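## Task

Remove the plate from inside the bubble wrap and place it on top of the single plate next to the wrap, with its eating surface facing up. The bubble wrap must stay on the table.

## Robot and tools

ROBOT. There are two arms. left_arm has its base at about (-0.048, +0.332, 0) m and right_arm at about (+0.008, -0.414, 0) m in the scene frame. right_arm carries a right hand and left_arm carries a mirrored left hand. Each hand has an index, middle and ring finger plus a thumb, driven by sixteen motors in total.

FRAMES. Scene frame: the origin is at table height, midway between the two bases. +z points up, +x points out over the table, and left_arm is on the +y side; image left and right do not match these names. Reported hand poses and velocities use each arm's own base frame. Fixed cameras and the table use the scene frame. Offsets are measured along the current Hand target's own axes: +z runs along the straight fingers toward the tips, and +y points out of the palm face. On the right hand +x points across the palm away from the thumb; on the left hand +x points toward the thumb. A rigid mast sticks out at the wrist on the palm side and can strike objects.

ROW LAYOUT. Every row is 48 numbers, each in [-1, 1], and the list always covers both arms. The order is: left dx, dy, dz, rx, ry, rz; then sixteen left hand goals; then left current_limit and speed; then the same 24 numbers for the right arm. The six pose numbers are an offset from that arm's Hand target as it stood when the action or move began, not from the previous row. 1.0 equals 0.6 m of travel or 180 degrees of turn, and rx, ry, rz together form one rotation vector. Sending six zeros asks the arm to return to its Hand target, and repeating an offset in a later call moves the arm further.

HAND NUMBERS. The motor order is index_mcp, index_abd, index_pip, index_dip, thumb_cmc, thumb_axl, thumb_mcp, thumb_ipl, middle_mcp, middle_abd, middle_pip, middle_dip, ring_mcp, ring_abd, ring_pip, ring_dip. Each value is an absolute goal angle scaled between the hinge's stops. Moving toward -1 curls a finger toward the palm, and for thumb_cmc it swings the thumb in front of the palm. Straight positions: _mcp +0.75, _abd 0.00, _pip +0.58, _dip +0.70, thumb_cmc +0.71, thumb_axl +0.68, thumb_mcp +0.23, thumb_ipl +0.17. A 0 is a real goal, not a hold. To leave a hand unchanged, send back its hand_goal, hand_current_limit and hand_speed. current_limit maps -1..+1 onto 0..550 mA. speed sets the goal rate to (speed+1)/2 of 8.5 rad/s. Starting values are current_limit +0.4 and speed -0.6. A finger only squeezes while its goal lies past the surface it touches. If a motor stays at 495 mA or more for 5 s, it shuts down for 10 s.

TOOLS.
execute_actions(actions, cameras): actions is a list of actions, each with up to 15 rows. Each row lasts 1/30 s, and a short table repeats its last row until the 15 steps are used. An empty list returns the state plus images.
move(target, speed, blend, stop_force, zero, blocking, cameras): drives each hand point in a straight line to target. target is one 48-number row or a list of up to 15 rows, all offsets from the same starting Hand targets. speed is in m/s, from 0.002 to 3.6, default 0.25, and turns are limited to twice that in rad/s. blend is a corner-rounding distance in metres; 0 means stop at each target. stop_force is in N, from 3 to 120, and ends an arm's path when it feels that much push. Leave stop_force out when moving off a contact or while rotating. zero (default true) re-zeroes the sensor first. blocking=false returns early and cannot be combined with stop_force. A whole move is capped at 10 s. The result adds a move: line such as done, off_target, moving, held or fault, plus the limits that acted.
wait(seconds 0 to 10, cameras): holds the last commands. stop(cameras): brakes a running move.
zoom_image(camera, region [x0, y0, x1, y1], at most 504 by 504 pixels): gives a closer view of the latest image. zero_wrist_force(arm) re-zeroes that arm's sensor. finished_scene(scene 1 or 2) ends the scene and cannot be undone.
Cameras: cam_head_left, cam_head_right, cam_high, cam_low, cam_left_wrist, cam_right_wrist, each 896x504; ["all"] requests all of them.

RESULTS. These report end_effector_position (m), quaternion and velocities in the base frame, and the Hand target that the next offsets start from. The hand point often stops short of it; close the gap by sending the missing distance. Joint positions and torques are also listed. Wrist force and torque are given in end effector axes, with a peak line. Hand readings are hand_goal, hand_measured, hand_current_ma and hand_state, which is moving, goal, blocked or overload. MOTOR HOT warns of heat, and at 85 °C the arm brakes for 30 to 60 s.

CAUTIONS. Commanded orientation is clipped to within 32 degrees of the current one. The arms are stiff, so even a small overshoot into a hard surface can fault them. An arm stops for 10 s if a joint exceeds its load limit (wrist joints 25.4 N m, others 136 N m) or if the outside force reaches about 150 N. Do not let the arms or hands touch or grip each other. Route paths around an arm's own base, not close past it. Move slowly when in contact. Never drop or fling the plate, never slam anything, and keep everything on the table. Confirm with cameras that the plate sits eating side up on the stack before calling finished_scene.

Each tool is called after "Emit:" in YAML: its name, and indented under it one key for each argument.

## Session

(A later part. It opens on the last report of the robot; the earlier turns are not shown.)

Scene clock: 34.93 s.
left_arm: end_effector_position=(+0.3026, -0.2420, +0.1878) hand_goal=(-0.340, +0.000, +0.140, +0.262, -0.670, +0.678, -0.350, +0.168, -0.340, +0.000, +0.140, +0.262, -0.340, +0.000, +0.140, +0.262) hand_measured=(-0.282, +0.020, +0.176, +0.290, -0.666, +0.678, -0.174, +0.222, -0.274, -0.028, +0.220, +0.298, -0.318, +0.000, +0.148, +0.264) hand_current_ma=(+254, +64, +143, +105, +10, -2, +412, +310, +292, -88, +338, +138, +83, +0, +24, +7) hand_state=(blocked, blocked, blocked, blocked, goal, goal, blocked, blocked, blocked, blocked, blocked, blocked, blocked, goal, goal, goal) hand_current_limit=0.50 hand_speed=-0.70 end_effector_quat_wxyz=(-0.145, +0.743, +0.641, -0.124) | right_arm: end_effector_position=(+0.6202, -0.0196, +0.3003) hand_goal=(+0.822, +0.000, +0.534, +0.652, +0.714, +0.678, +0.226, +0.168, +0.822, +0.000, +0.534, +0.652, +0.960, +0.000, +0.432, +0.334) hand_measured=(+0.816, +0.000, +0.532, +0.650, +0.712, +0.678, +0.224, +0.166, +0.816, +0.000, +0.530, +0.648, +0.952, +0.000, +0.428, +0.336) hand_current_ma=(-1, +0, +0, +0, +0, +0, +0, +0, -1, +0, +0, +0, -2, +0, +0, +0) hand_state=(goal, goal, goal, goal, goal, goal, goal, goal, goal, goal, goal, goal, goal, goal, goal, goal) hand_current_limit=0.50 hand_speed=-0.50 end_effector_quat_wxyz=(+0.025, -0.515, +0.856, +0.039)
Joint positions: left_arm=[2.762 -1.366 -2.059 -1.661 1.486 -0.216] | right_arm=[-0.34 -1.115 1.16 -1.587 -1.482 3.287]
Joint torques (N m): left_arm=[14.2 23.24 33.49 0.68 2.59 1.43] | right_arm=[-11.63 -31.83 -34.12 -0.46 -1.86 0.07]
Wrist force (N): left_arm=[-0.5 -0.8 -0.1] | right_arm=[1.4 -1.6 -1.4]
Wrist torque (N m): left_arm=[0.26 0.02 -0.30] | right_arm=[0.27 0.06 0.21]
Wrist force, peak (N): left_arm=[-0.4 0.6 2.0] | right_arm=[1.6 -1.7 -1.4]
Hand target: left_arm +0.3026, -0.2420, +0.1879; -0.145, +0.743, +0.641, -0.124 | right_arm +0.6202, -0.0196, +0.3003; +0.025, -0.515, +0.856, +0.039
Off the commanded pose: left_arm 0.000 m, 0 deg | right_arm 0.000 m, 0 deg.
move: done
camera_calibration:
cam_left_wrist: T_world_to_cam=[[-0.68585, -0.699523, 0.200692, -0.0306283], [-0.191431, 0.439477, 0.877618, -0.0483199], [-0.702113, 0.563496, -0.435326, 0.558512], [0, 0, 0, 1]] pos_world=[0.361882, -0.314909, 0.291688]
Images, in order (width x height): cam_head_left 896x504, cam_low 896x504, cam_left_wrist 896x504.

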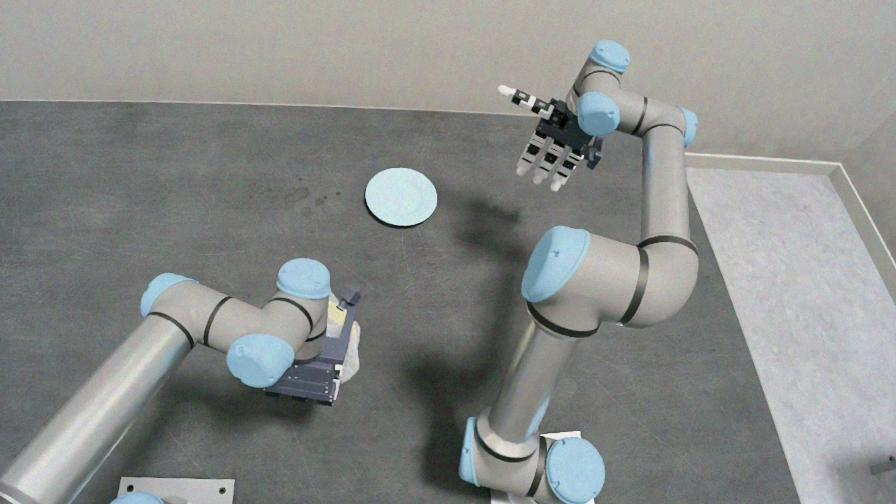

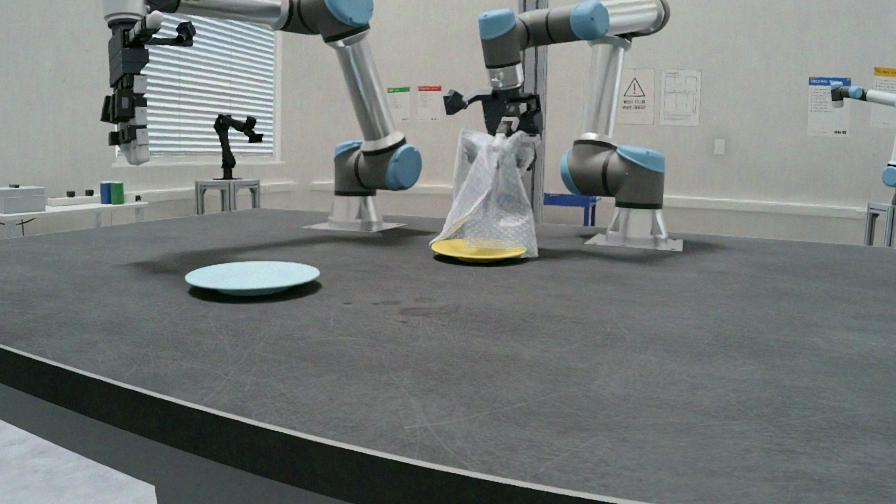

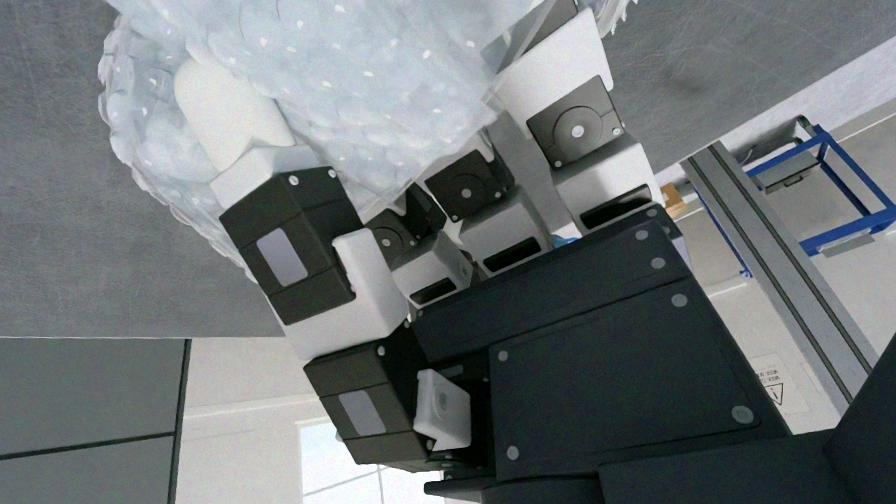

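Emit:
move:
  target:
    - [0.03,-0.1,-0.13,0,0,0,-0.34,0,0.139,0.261,-0.671,0.678,-0.35,0.1676,-0.34,0,0.139,0.261,-0.34,0,0.139,0.261,0.5,-0.7,0,0,0,0,0,0,0.822,0,0.533,0.652,0.714,0.678,0.226,0.168,0.822,0,0.533,0.652,0.96,0,0.431,0.333,0.5,-0.5]
  speed: 0.06
  cameras: ["cam_head_left","cam_low","cam_left_wrist"]

Emit:
zoom_image:
  camera: "cam_low"
  region: [280, 180, 560, 340]

Scene clock: 37.20 s.
left_arm: end_effector_position=(+0.2791, -0.2204, +0.2826) hand_goal=(-0.340, +0.000, +0.140, +0.262, -0.670, +0.678, -0.350, +0.168, -0.340, +0.000, +0.140, +0.262, -0.340, +0.000, +0.140, +0.262) hand_measured=(-0.282, +0.020, +0.176, +0.284, -0.666, +0.678, -0.174, +0.220, -0.274, -0.028, +0.216, +0.294, -0.324, +0.000, +0.144, +0.264) hand_current_ma=(+254, +64, +143, +83, +11, -2, +413, +296, +292, -88, +322, +125, +57, +0, +10, +4) hand_state=(blocked, blocked, blocked, blocked, goal, goal, blocked, blocked, blocked, blocked, blocked, blocked, goal, goal, goal, goal) hand_current_limit=0.50 hand_speed=-0.70 end_effector_quat_wxyz=(-0.145, +0.743, +0.641, -0.124) | right_arm: end_effector_position=(+0.6202, -0.0196, +0.3003) hand_goal=(+0.822, +0.000, +0.534, +0.652, +0.714, +0.678, +0.226, +0.168, +0.822, +0.000, +0.534, +0.652, +0.960, +0.000, +0.432, +0.334) hand_measured=(+0.816, +0.000, +0.532, +0.650, +0.712, +0.678, +0.224, +0.166, +0.816, +0.000, +0.530, +0.648, +0.952, +0.000, +0.428, +0.336) hand_current_ma=(-1, +0, +0, +0, +0, +0, +0, +0, -1, +0, +0, +0, -2, +0, +0, +0) hand_state=(goal, goal, goal, goal, goal, goal, goal, goal, goal, goal, goal, goal, goal, goal, goal, goal) hand_current_limit=0.50 hand_speed=-0.50 end_effector_quat_wxyz=(+0.025, -0.515, +0.856, +0.039)
Joint positions: left_arm=[2.794 -1.245 -1.9 -1.944 1.497 -0.186] | right_arm=[-0.34 -1.115 1.16 -1.587 -1.482 3.287]
Joint torques (N m): left_arm=[14.03 21.36 32.91 0.57 2.64 1.35] | right_arm=[-11.68 -31.61 -33.76 -0.58 -1.9 -0.34]
Wrist force (N): left_arm=[-0.2 -0.8 -0.5] | right_arm=[1.3 -1.6 -1.4]
Wrist torque (N m): left_arm=[0.21 -0.02 -0.30] | right_arm=[0.26 0.07 0.19]
Wrist force, peak (N): left_arm=[0.0 -0.8 -1.1] | right_arm=[1.5 -1.7 -1.5]
Hand target: left_arm +0.2790, -0.2204, +0.2827; -0.145, +0.743, +0.641, -0.124 | right_arm +0.6202, -0.0196, +0.3003; +0.025, -0.515, +0.856, +0.039
Off the commanded pose: left_arm 0.000 m, 0 deg | right_arm 0.000 m, 0 deg.
move: done
camera_calibration:
cam_left_wrist: T_world_to_cam=[[-0.685849, -0.699504, 0.200761, -0.0507535], [-0.191323, 0.439476, 0.877643, -0.145512], [-0.702144, 0.56352, -0.435245, 0.571152], [0, 0, 0, 1]] pos_world=[0.338382, -0.293409, 0.386488]
Images, in order (width x height): cam_head_left 896x504, cam_low 896x504, cam_left_wrist 896x504.

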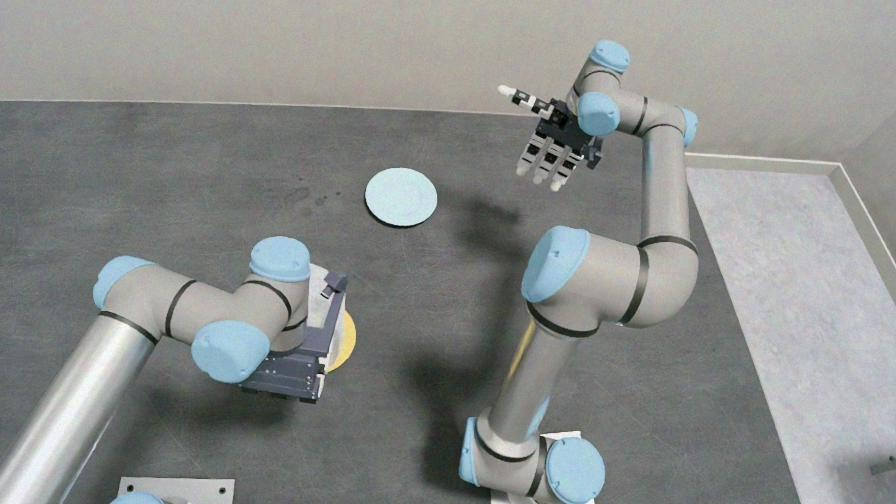

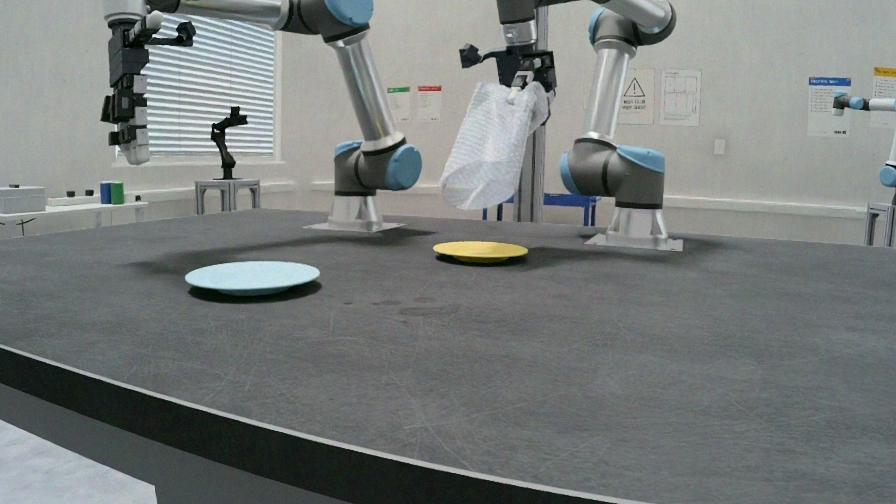

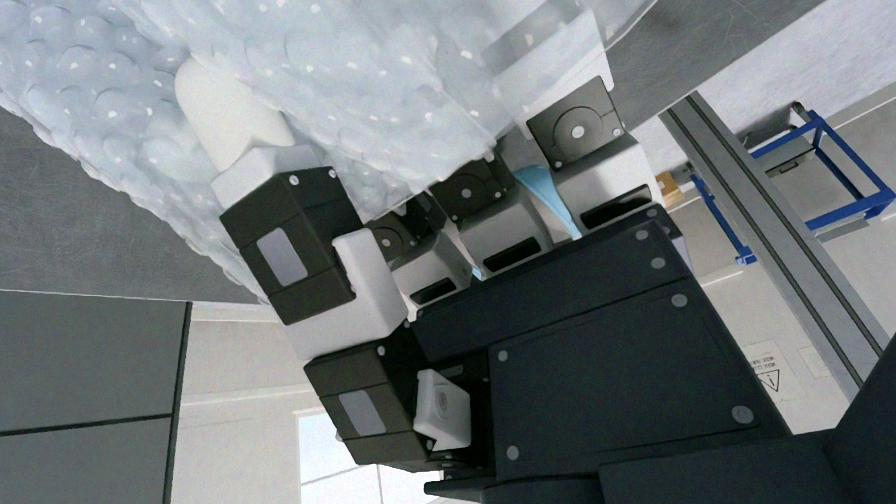

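Scaled by 1.800 from the camera's 896x504 image, which has a finer 1280x720 frame.

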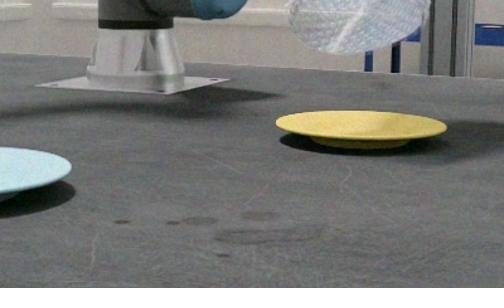

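Emit:
move:
  target:
    - [0.2685,0.3065,-0.1238,0,0,0,-0.34,0,0.139,0.261,-0.671,0.678,-0.35,0.1676,-0.34,0,0.139,0.261,-0.34,0,0.139,0.261,0.5,-0.7,0,0,0,0,0,0,0.822,0,0.533,0.652,0.714,0.678,0.226,0.168,0.822,0,0.533,0.652,0.96,0,0.431,0.333,0.5,-0.5]
    - [0.5537,0.3108,-0.0897,0,0,0,-0.34,0,0.139,0.261,-0.671,0.678,-0.35,0.1676,-0.34,0,0.139,0.261,-0.34,0,0.139,0.261,0.5,-0.7,0,0,0,0,0,0,0.822,0,0.533,0.652,0.714,0.678,0.226,0.168,0.822,0,0.533,0.652,0.96,0,0.431,0.333,0.5,-0.5]
  speed: 0.2
  blend: 0.05
  cameras: ["cam_head_left","cam_low"]

Scene clock: 40.30 s.
left_arm: end_effector_position=(+0.5188, +0.0797, +0.2632) hand_goal=(-0.340, +0.000, +0.140, +0.262, -0.670, +0.678, -0.350, +0.168, -0.340, +0.000, +0.140, +0.262, -0.340, +0.000, +0.140, +0.262) hand_measured=(-0.282, +0.020, +0.176, +0.284, -0.666, +0.678, -0.174, +0.220, -0.274, -0.028, +0.216, +0.294, -0.324, +0.000, +0.144, +0.264) hand_current_ma=(+254, +64, +143, +83, +11, -2, +413, +295, +292, -88, +318, +123, +57, +0, +10, +4) hand_state=(blocked, blocked, blocked, blocked, goal, goal, blocked, blocked, blocked, blocked, blocked, blocked, goal, goal, goal, goal) hand_current_limit=0.50 hand_speed=-0.70 end_effector_quat_wxyz=(-0.145, +0.743, +0.641, -0.124) | right_arm: end_effector_position=(+0.6202, -0.0196, +0.3003) hand_goal=(+0.822, +0.000, +0.534, +0.652, +0.714, +0.678, +0.226, +0.168, +0.822, +0.000, +0.534, +0.652, +0.960, +0.000, +0.432, +0.334) hand_measured=(+0.816, +0.000, +0.532, +0.650, +0.712, +0.678, +0.224, +0.166, +0.816, +0.000, +0.530, +0.648, +0.952, +0.000, +0.428, +0.336) hand_current_ma=(-1, +0, +0, +0, +0, +0, +0, +0, -1, +0, +0, +0, -2, +0, +0, +0) hand_state=(goal, goal, goal, goal, goal, goal, goal, goal, goal, goal, goal, goal, goal, goal, goal, goal) hand_current_limit=0.50 hand_speed=-0.50 end_effector_quat_wxyz=(+0.025, -0.515, +0.856, +0.039)
Joint positions: left_arm=[3.505 -1.629 -1.63 -1.791 1.756 0.479] | right_arm=[-0.34 -1.115 1.16 -1.587 -1.482 3.287]
Joint torques (N m): left_arm=[13.61 12.22 32.86 3.67 2.79 1.51] | right_arm=[-11.28 -32.19 -32.89 -0.58 -1.81 -0.22]
Wrist force (N): left_arm=[0.1 -0.3 -1.0] | right_arm=[1.6 -1.6 -1.4]
Wrist torque (N m): left_arm=[0.32 -0.07 -0.28] | right_arm=[0.26 0.04 0.22]
Wrist force, peak (N): left_arm=[-0.8 -1.7 -0.2] | right_arm=[1.7 -1.7 -1.3]
Hand target: left_arm +0.5189, +0.0798, +0.2632; -0.145, +0.743, +0.641, -0.124 | right_arm +0.6202, -0.0196, +0.3003; +0.025, -0.515, +0.856, +0.039
Off the commanded pose: left_arm 0.000 m, 0 deg | right_arm 0.000 m, 0 deg.
move: done
Images, in order (width x height): cam_head_left 896x504, cam_low 896x504.

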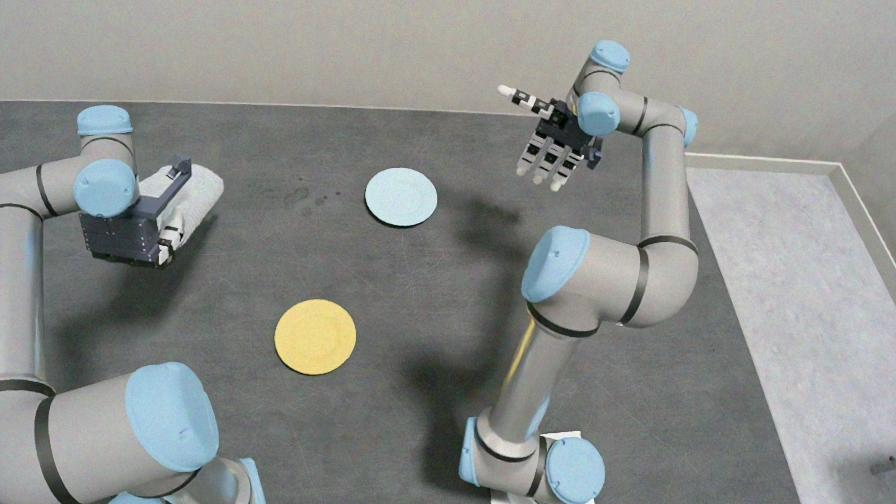

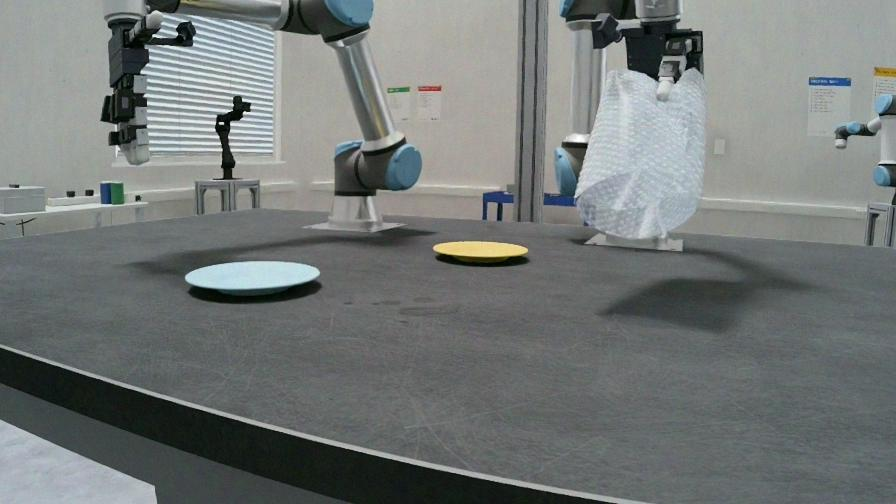

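Emit:
move:
  target:
    - [-0.005,0.032,0.167,0,0,0,-0.34,0,0.139,0.261,-0.671,0.678,-0.35,0.1676,-0.34,0,0.139,0.261,-0.34,0,0.139,0.261,0.5,-0.7,0,0,0,0,0,0,0.822,0,0.533,0.652,0.714,0.678,0.226,0.168,0.822,0,0.533,0.652,0.96,0,0.431,0.333,0.5,-0.5]
    - [0,-0.1043,0.461,0,0,0,-0.34,0,0.139,0.261,-0.671,0.678,-0.35,0.1676,-0.34,0,0.139,0.261,-0.34,0,0.139,0.261,0.5,-0.7,0,0,0,0,0,0,0.822,0,0.533,0.652,0.714,0.678,0.226,0.168,0.822,0,0.533,0.652,0.96,0,0.431,0.333,0.5,-0.5]
  speed: 0.12
  blend: 0.04
  cameras: ["cam_head_left","cam_low","cam_left_wrist"]

Scene clock: 43.53 s.
left_arm: end_effector_position=(+0.3593, +0.1038, +0.0302) hand_goal=(-0.340, +0.000, +0.140, +0.262, -0.670, +0.678, -0.350, +0.168, -0.340, +0.000, +0.140, +0.262, -0.340, +0.000, +0.140, +0.262) hand_measured=(-0.282, +0.020, +0.176, +0.282, -0.666, +0.678, -0.174, +0.220, -0.274, -0.028, +0.214, +0.294, -0.324, +0.000, +0.144, +0.264) hand_current_ma=(+254, +64, +143, +75, +11, -2, +413, +294, +292, -88, +313, +119, +57, +0, +10, +4) hand_state=(blocked, blocked, blocked, blocked, goal, goal, blocked, blocked, blocked, blocked, blocked, blocked, goal, goal, goal, goal) hand_current_limit=0.50 hand_speed=-0.70 end_effector_quat_wxyz=(-0.145, +0.743, +0.641, -0.124) | right_arm: end_effector_position=(+0.6202, -0.0196, +0.3003) hand_goal=(+0.822, +0.000, +0.534, +0.652, +0.714, +0.678, +0.226, +0.168, +0.822, +0.000, +0.534, +0.652, +0.960, +0.000, +0.432, +0.334) hand_measured=(+0.816, +0.000, +0.532, +0.650, +0.712, +0.678, +0.224, +0.166, +0.816, +0.000, +0.530, +0.648, +0.952, +0.000, +0.428, +0.336) hand_current_ma=(-1, +0, +0, +0, +0, +0, +0, +0, -1, +0, +0, +0, -2, +0, +0, +0) hand_state=(goal, goal, goal, goal, goal, goal, goal, goal, goal, goal, goal, goal, goal, goal, goal, goal) hand_current_limit=0.50 hand_speed=-0.50 end_effector_quat_wxyz=(+0.025, -0.515, +0.856, +0.039)
Joint positions: left_arm=[3.726 -1.525 -2.425 -1.053 1.824 0.694] | right_arm=[-0.34 -1.115 1.16 -1.587 -1.482 3.287]
Joint torques (N m): left_arm=[13.56 2.08 5.44 3.78 2.96 1.36] | right_arm=[-10.42 -31.39 -33.01 -0.65 -1.72 -0.61]
Wrist force (N): left_arm=[-0.2 -0.5 -0.4] | right_arm=[1.1 -1.4 -1.4]
Wrist torque (N m): left_arm=[0.20 -0.01 -0.33] | right_arm=[0.28 0.10 0.18]
Wrist force, peak (N): left_arm=[-0.1 -1.0 -1.5] | right_arm=[1.5 -1.7 -1.5]
Hand target: left_arm +0.3592, +0.1038, +0.0301; -0.145, +0.743, +0.641, -0.124 | right_arm +0.6202, -0.0196, +0.3003; +0.025, -0.515, +0.856, +0.039
Off the commanded pose: left_arm 0.000 m, 0 deg | right_arm 0.000 m, 0 deg.
move: done
camera_calibration:
cam_left_wrist: T_world_to_cam=[[-0.685836, -0.699534, 0.200701, 0.281797], [-0.191369, 0.439428, 0.877657, -0.051066], [-0.702144, 0.563521, -0.435245, 0.334815], [0, 0, 0, 1]] pos_world=[0.418582, 0.030891, 0.133988]
Images, in order (width x height): cam_head_left 896x504, cam_low 896x504, cam_left_wrist 896x504.

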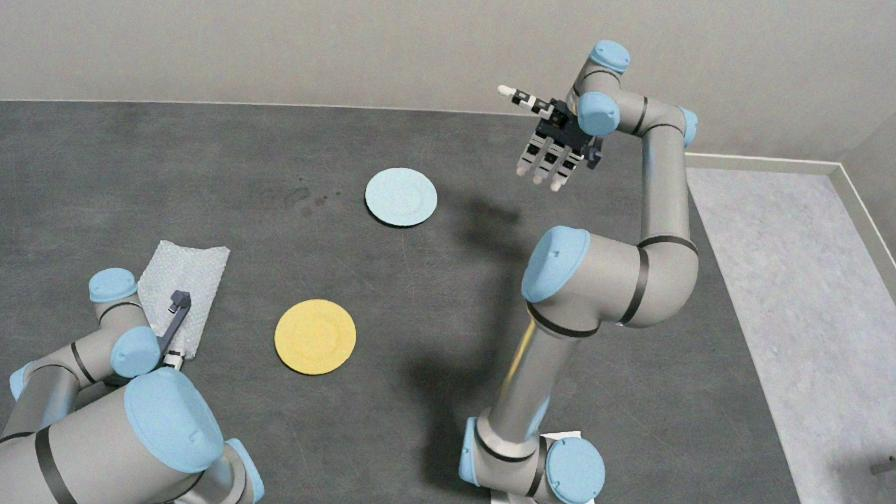

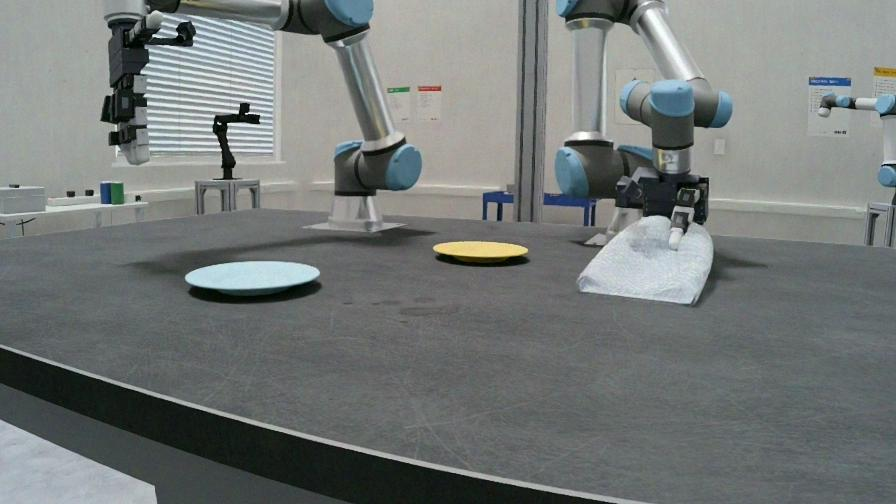

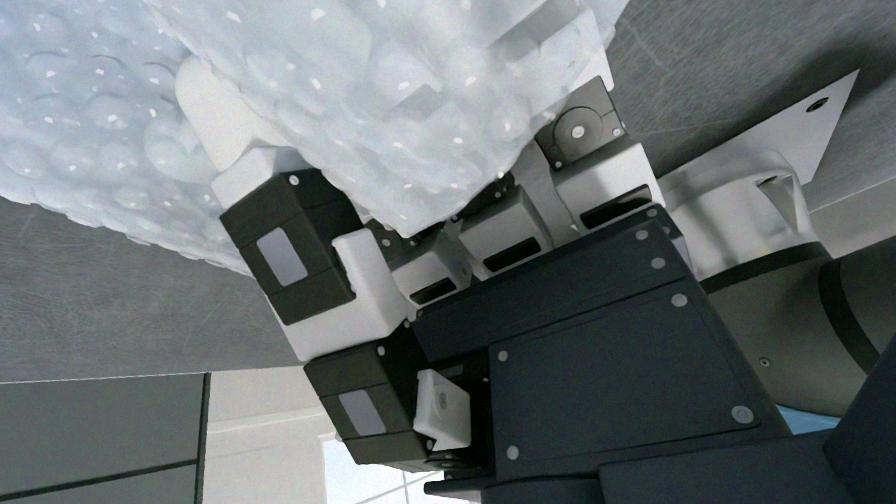

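Emit:
move:
  target:
    - [0,0,0,0,0,0,-0.342,0,0.431,0.696,-0.671,0.678,0.0,0.49,-0.342,0,0.431,0.696,-0.342,0,0.431,0.696,0.5,-0.5,0,0,0,0,0,0,0.822,0,0.533,0.652,0.714,0.678,0.226,0.168,0.822,0,0.533,0.652,0.96,0,0.431,0.333,0.5,-0.5]
    - [0,-0.0938,0.0378,0,0,0,-0.342,0,0.431,0.696,-0.671,0.678,0.0,0.49,-0.342,0,0.431,0.696,-0.342,0,0.431,0.696,0.5,-0.5,0,0,0,0,0,0,0.822,0,0.533,0.652,0.714,0.678,0.226,0.168,0.822,0,0.533,0.652,0.96,0,0.431,0.333,0.5,-0.5]
  speed: 0.06
  cameras: ["cam_head_left","cam_low","cam_left_wrist"]

Scene clock: 45.83 s.
left_arm: end_effector_position=(+0.2993, +0.1127, +0.0301) hand_goal=(-0.342, +0.000, +0.432, +0.696, -0.670, +0.678, +0.000, +0.490, -0.342, +0.000, +0.432, +0.696, -0.342, +0.000, +0.432, +0.696) hand_measured=(-0.326, +0.002, +0.432, +0.694, -0.668, +0.678, -0.008, +0.486, -0.326, -0.004, +0.432, +0.694, -0.326, +0.000, +0.432, +0.694) hand_current_ma=(+64, +8, -1, -7, +9, +0, -31, -18, +61, -8, -1, -7, +63, +0, -1, -6) hand_state=(goal, goal, goal, goal, goal, goal, goal, goal, goal, goal, goal, goal, goal, goal, goal, goal) hand_current_limit=0.50 hand_speed=-0.50 end_effector_quat_wxyz=(-0.145, +0.743, +0.641, -0.124) | right_arm: end_effector_position=(+0.6202, -0.0196, +0.3003) hand_goal=(+0.822, +0.000, +0.534, +0.652, +0.714, +0.678, +0.226, +0.168, +0.822, +0.000, +0.534, +0.652, +0.960, +0.000, +0.432, +0.334) hand_measured=(+0.816, +0.000, +0.532, +0.650, +0.712, +0.678, +0.224, +0.166, +0.816, +0.000, +0.530, +0.648, +0.952, +0.000, +0.428, +0.336) hand_current_ma=(-1, +0, +0, +0, +0, +0, +0, +0, -1, +0, +0, +0, -2, +0, +0, +0) hand_state=(goal, goal, goal, goal, goal, goal, goal, goal, goal, goal, goal, goal, goal, goal, goal, goal) hand_current_limit=0.50 hand_speed=-0.50 end_effector_quat_wxyz=(+0.025, -0.515, +0.856, +0.039)
Joint positions: left_arm=[3.863 -1.367 -2.566 -1.033 1.861 0.832] | right_arm=[-0.34 -1.115 1.16 -1.587 -1.482 3.287]
Joint torques (N m): left_arm=[13.93 20.05 6.25 0.79 2.89 1.34] | right_arm=[-11.32 -32.38 -34.06 -0.67 -1.89 -0.46]
Wrist force (N): left_arm=[-0.1 -0.9 -0.7] | right_arm=[1.6 -1.6 -1.1]
Wrist torque (N m): left_arm=[0.20 -0.03 -0.30] | right_arm=[0.22 0.03 0.22]
Wrist force, peak (N): left_arm=[-0.1 -1.3 -0.5] | right_arm=[1.6 -1.9 -1.2]
Hand target: left_arm +0.2992, +0.1127, +0.0301; -0.145, +0.743, +0.641, -0.124 | right_arm +0.6202, -0.0196, +0.3003; +0.025, -0.515, +0.856, +0.039
Off the commanded pose: left_arm 0.000 m, 0 deg | right_arm 0.000 m, 0 deg.
move: done
camera_calibration:
cam_left_wrist: T_world_to_cam=[[-0.685836, -0.699534, 0.200701, 0.246872], [-0.191369, 0.439428, 0.877657, -0.0664591], [-0.702144, 0.563521, -0.435245, 0.287671], [0, 0, 0, 1]] pos_world=[0.358582, 0.039791, 0.133988]
Images, in order (width x height): cam_head_left 896x504, cam_low 896x504, cam_left_wrist 896x504.

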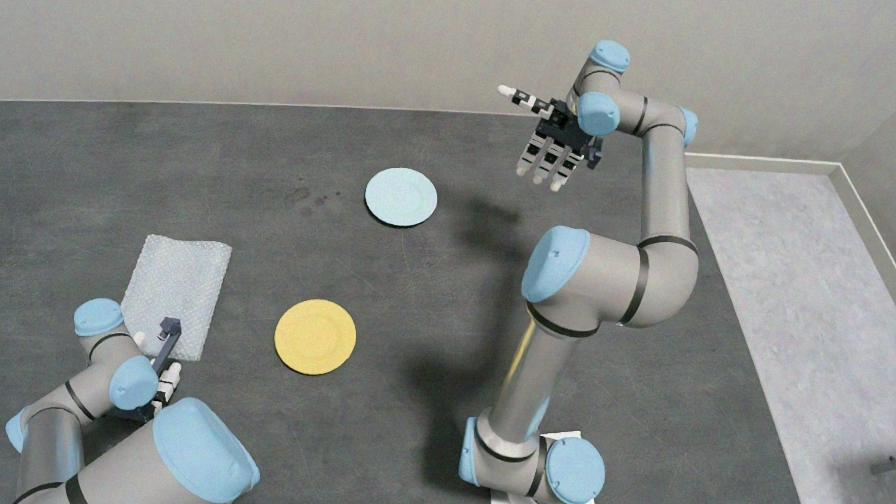

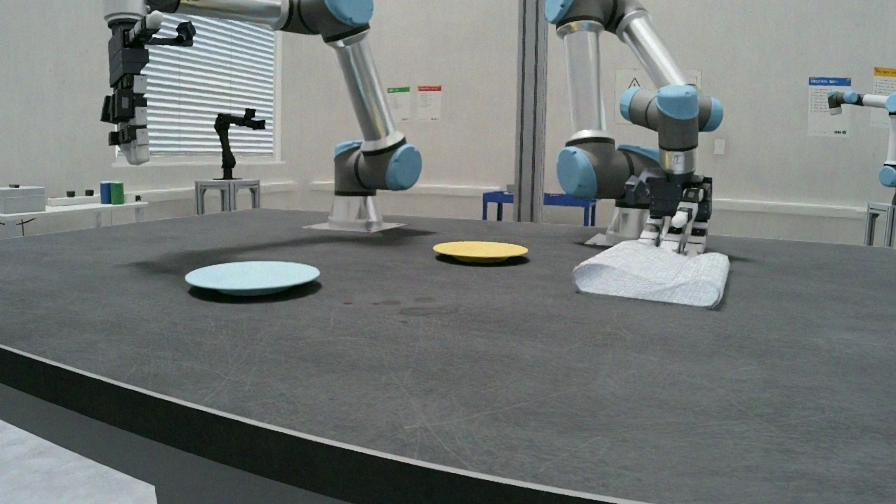

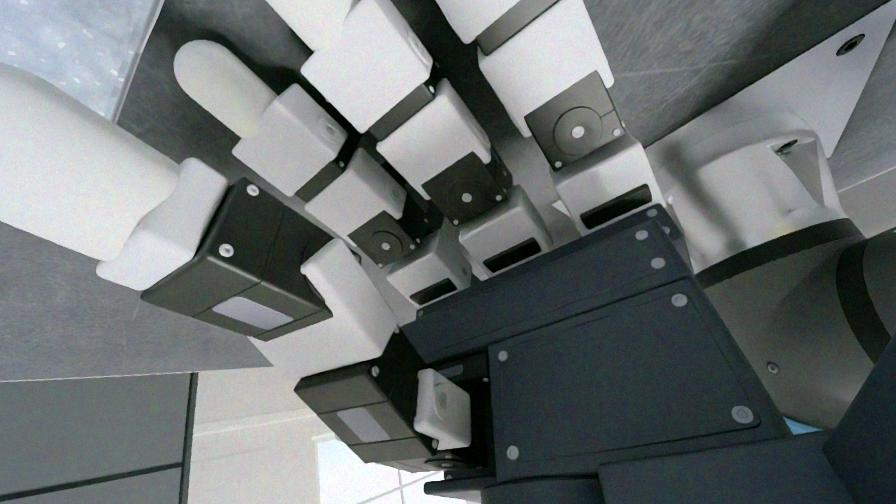

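Emit:
move:
  target:
    - [0,-0.18,-0.18,0,0,0,-0.342,0,0.431,0.696,-0.671,0.678,0.0,0.49,-0.342,0,0.431,0.696,-0.342,0,0.431,0.696,0.5,-0.5,0,0,0,0,0,0,0.822,0,0.533,0.652,0.714,0.678,0.226,0.168,0.822,0,0.533,0.652,0.96,0,0.431,0.333,0.5,-0.5]
  speed: 0.15
  cameras: ["cam_head_left","cam_head_right","cam_high"]

Emit:
zoom_image:
  camera: "cam_head_left"
  region: [250, 150, 470, 400]

Emit:
zoom_image:
  camera: "cam_head_right"
  region: [180, 150, 460, 400]

Scene clock: 47.83 s.
left_arm: end_effector_position=(+0.2401, +0.1214, +0.1706) hand_goal=(-0.342, +0.000, +0.432, +0.696, -0.670, +0.678, +0.000, +0.490, -0.342, +0.000, +0.432, +0.696, -0.342, +0.000, +0.432, +0.696) hand_measured=(-0.326, +0.002, +0.432, +0.694, -0.668, +0.678, -0.008, +0.486, -0.326, -0.004, +0.432, +0.694, -0.326, +0.000, +0.432, +0.694) hand_current_ma=(+62, +7, -1, -7, +8, +0, -31, -17, +60, -8, -1, -7, +63, +0, -1, -6) hand_state=(goal, goal, goal, goal, goal, goal, goal, goal, goal, goal, goal, goal, goal, goal, goal, goal) hand_current_limit=0.50 hand_speed=-0.50 end_effector_quat_wxyz=(-0.145, +0.743, +0.641, -0.124) | right_arm: end_effector_position=(+0.6202, -0.0196, +0.3003) hand_goal=(+0.822, +0.000, +0.534, +0.652, +0.714, +0.678, +0.226, +0.168, +0.822, +0.000, +0.534, +0.652, +0.960, +0.000, +0.432, +0.334) hand_measured=(+0.816, +0.000, +0.532, +0.650, +0.712, +0.678, +0.224, +0.166, +0.816, +0.000, +0.530, +0.648, +0.952, +0.000, +0.428, +0.336) hand_current_ma=(-1, +0, +0, +0, +0, +0, +0, +0, -1, +0, +0, +0, -2, +0, +0, +0) hand_state=(goal, goal, goal, goal, goal, goal, goal, goal, goal, goal, goal, goal, goal, goal, goal, goal) hand_current_limit=0.50 hand_speed=-0.50 end_effector_quat_wxyz=(+0.025, -0.515, +0.856, +0.039)
Joint positions: left_arm=[4.055 -0.917 -2.392 -1.596 1.904 1.029] | right_arm=[-0.34 -1.115 1.16 -1.587 -1.482 3.287]
Joint torques (N m): left_arm=[13.56 8.96 34.35 1.04 3.03 1.52] | right_arm=[-10.61 -31.77 -32.97 -0.64 -1.98 -0.9]
Wrist force (N): left_arm=[-0.1 -0.7 -0.7] | right_arm=[1.3 -1.6 -1.4]
Wrist torque (N m): left_arm=[0.23 -0.02 -0.32] | right_arm=[0.26 0.07 0.20]
Wrist force, peak (N): left_arm=[0.1 -1.3 -1.3] | right_arm=[1.5 -1.5 -1.6]
Hand target: left_arm +0.2400, +0.1214, +0.1706; -0.145, +0.743, +0.641, -0.124 | right_arm +0.6202, -0.0196, +0.3003; +0.025, -0.515, +0.856, +0.039
Off the commanded pose: left_arm 0.000 m, 0 deg | right_arm 0.000 m, 0 deg.
move: done
Images, in order (width x height): cam_head_left 896x504, cam_head_right 896x504, cam_high 896x504.

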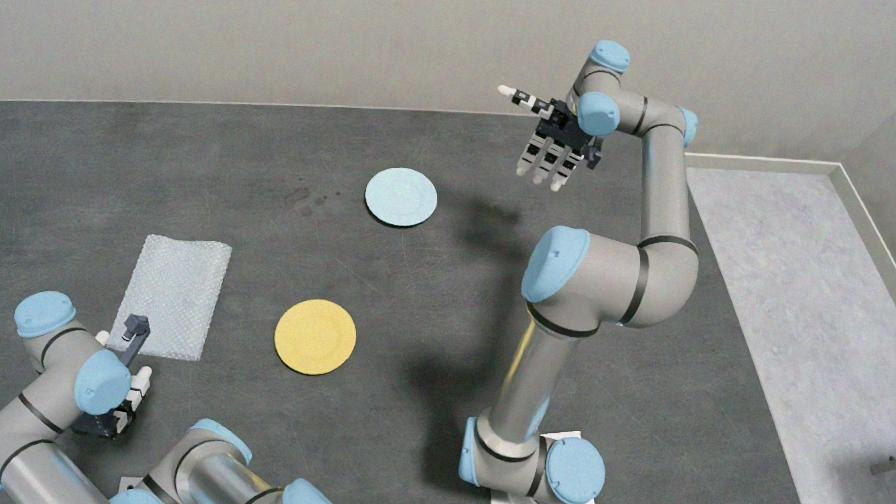

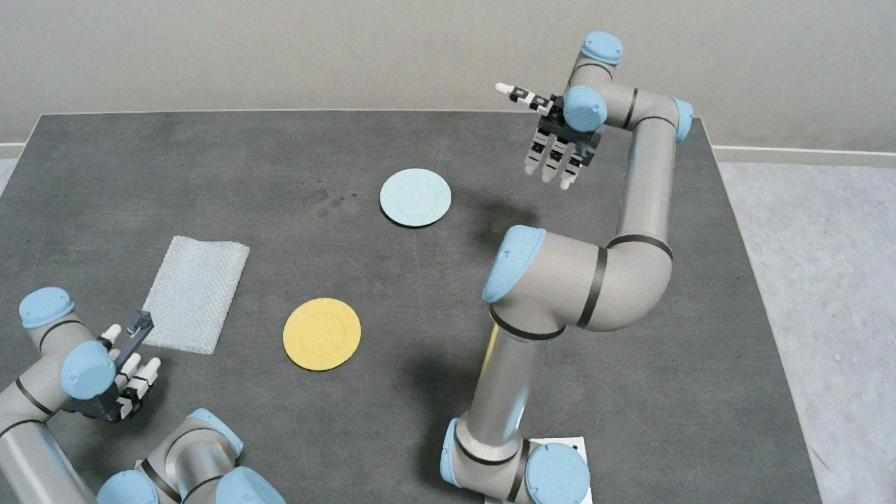

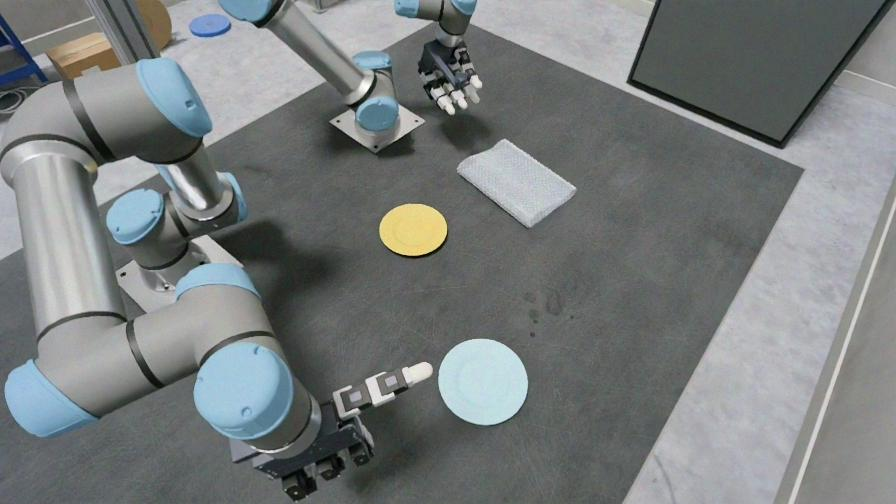

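Scaled by 2.016 from the camera's 896x504 image, which has a finer 1280x720 frame.

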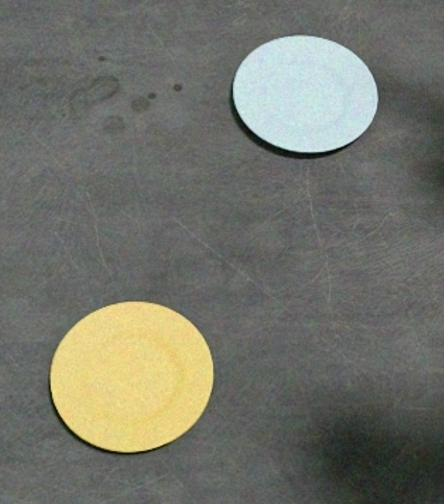

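Scaled by 1.800 from the camera's 896x504 image, which has a finer 1280x720 frame.

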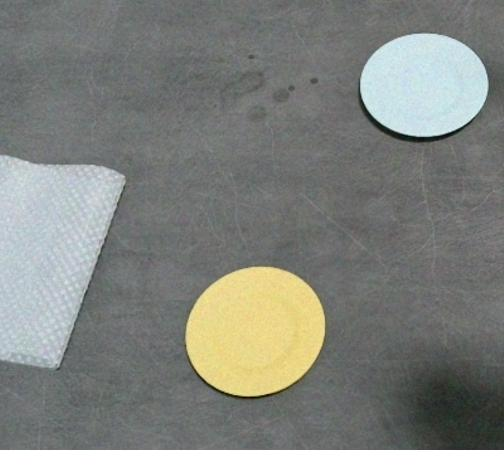

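Emit:
move:
  target:
    - [-0.2012,0.1967,-0.1334,0,0.0143,0.0353,-0.342,0,0.431,0.696,-0.671,0.678,0.0,0.49,-0.342,0,0.431,0.696,-0.342,0,0.431,0.696,0.5,-0.5,-0.16,0.24,0.03,0,0,0,0.822,0,0.533,0.652,0.714,0.678,0.226,0.168,0.822,0,0.533,0.652,0.96,0,0.431,0.333,0.5,-0.5]
    - [-0.4685,0.0985,-0.0028,0,0.0285,0.0706,-0.342,0,0.431,0.696,-0.671,0.678,0.0,0.49,-0.342,0,0.431,0.696,-0.342,0,0.431,0.696,0.5,-0.5,-0.4987,0.7607,0.2572,0,0,0,0.822,0,0.533,0.652,0.714,0.678,0.226,0.168,0.822,0,0.533,0.652,0.96,0,0.431,0.333,0.5,-0.5]
  speed: 0.2
  blend: 0.05
  cameras: ["cam_head_left","cam_low","cam_high"]

Scene clock: 52.50 s.
left_arm: end_effector_position=(+0.2536, -0.1647, +0.1498) hand_goal=(-0.342, +0.000, +0.432, +0.696, -0.670, +0.678, +0.000, +0.490, -0.342, +0.000, +0.432, +0.696, -0.342, +0.000, +0.432, +0.696) hand_measured=(-0.326, +0.002, +0.432, +0.694, -0.668, +0.678, -0.008, +0.486, -0.326, -0.004, +0.432, +0.694, -0.326, +0.000, +0.432, +0.694) hand_current_ma=(+60, +7, -1, -7, +7, +0, -30, -17, +58, -8, -1, -7, +62, +0, -1, -6) hand_state=(goal, goal, goal, goal, goal, goal, goal, goal, goal, goal, goal, goal, goal, goal, goal, goal) hand_current_limit=0.50 hand_speed=-0.50 end_effector_quat_wxyz=(-0.158, +0.815, +0.548, -0.106) | right_arm: end_effector_position=(+0.3572, +0.4706, +0.1903) hand_goal=(+0.822, +0.000, +0.534, +0.652, +0.714, +0.678, +0.226, +0.168, +0.822, +0.000, +0.534, +0.652, +0.960, +0.000, +0.432, +0.334) hand_measured=(+0.818, +0.000, +0.532, +0.650, +0.712, +0.678, +0.224, +0.166, +0.818, +0.000, +0.530, +0.650, +0.954, +0.000, +0.428, +0.336) hand_current_ma=(-1, +0, +0, +0, +0, +0, +0, +0, +0, +0, +0, +0, -1, +0, +0, +0) hand_state=(goal, goal, goal, goal, goal, goal, goal, goal, goal, goal, goal, goal, goal, goal, goal, goal) hand_current_limit=0.50 hand_speed=-0.50 end_effector_quat_wxyz=(+0.025, -0.515, +0.856, +0.039)
Joint positions: left_arm=[2.936 -1.126 -2.313 -1.651 1.639 0.168] | right_arm=[0.512 -1.326 1.763 -2.056 -1.491 4.142]
Joint torques (N m): left_arm=[-14.5 -8.84 10.62 3.54 -2.51 -1.75] | right_arm=[8.67 -20.57 -34.47 -5.14 -2.03 1.32]
Wrist force (N): left_arm=[-0.4 -0.9 -0.7] | right_arm=[1.2 -1.5 -1.5]
Wrist torque (N m): left_arm=[0.21 0.00 -0.12] | right_arm=[0.26 0.08 0.17]
Wrist force, peak (N): left_arm=[0.5 -1.6 -0.4] | right_arm=[2.4 -2.7 -1.1]
Hand target: left_arm +0.2535, -0.1648, +0.1498; -0.158, +0.815, +0.548, -0.106 | right_arm +0.3572, +0.4707, +0.1903; +0.025, -0.515, +0.856, +0.039
Off the commanded pose: left_arm 0.000 m, 0 deg | right_arm 0.000 m, 0 deg.
move: done
Images, in order (width x height): cam_head_left 896x504, cam_high 896x504, cam_low 896x504.

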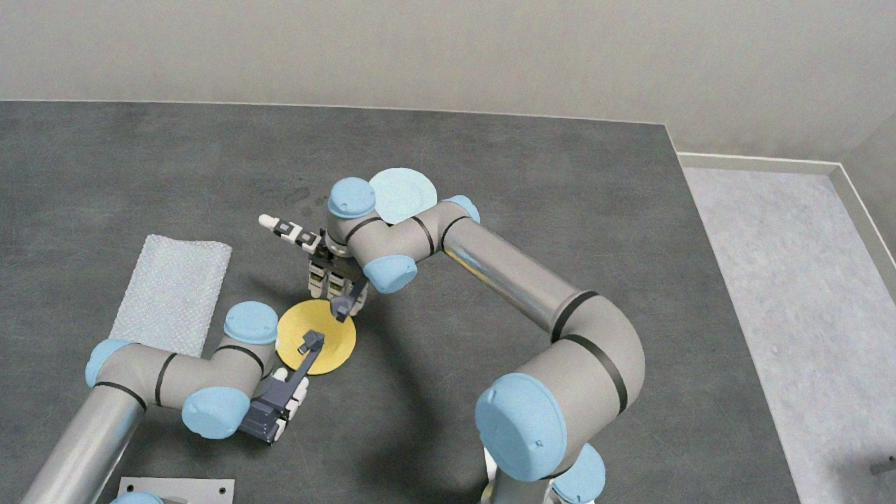

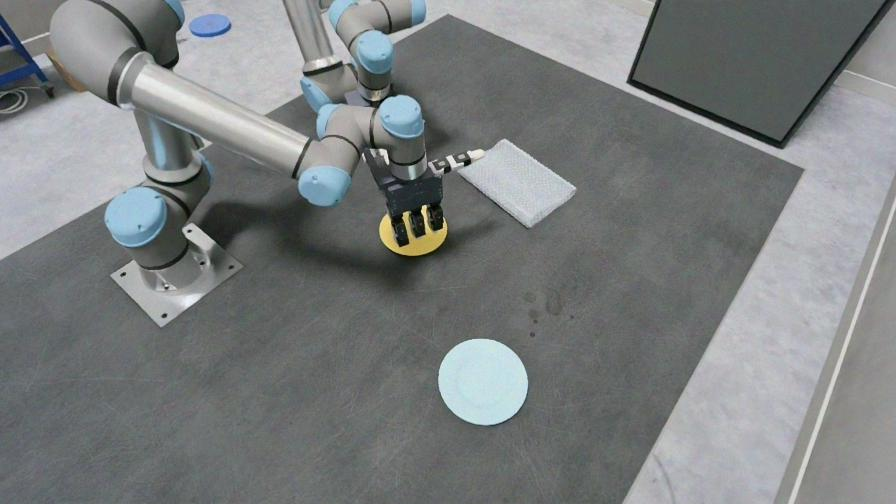

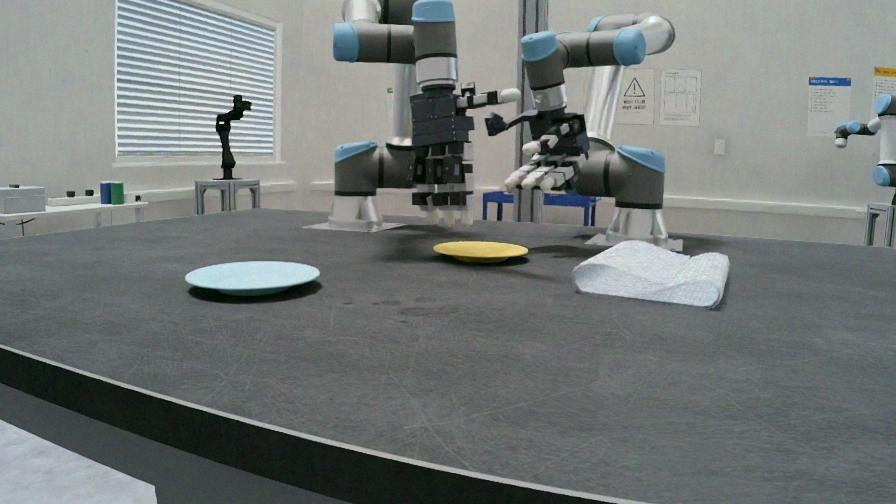

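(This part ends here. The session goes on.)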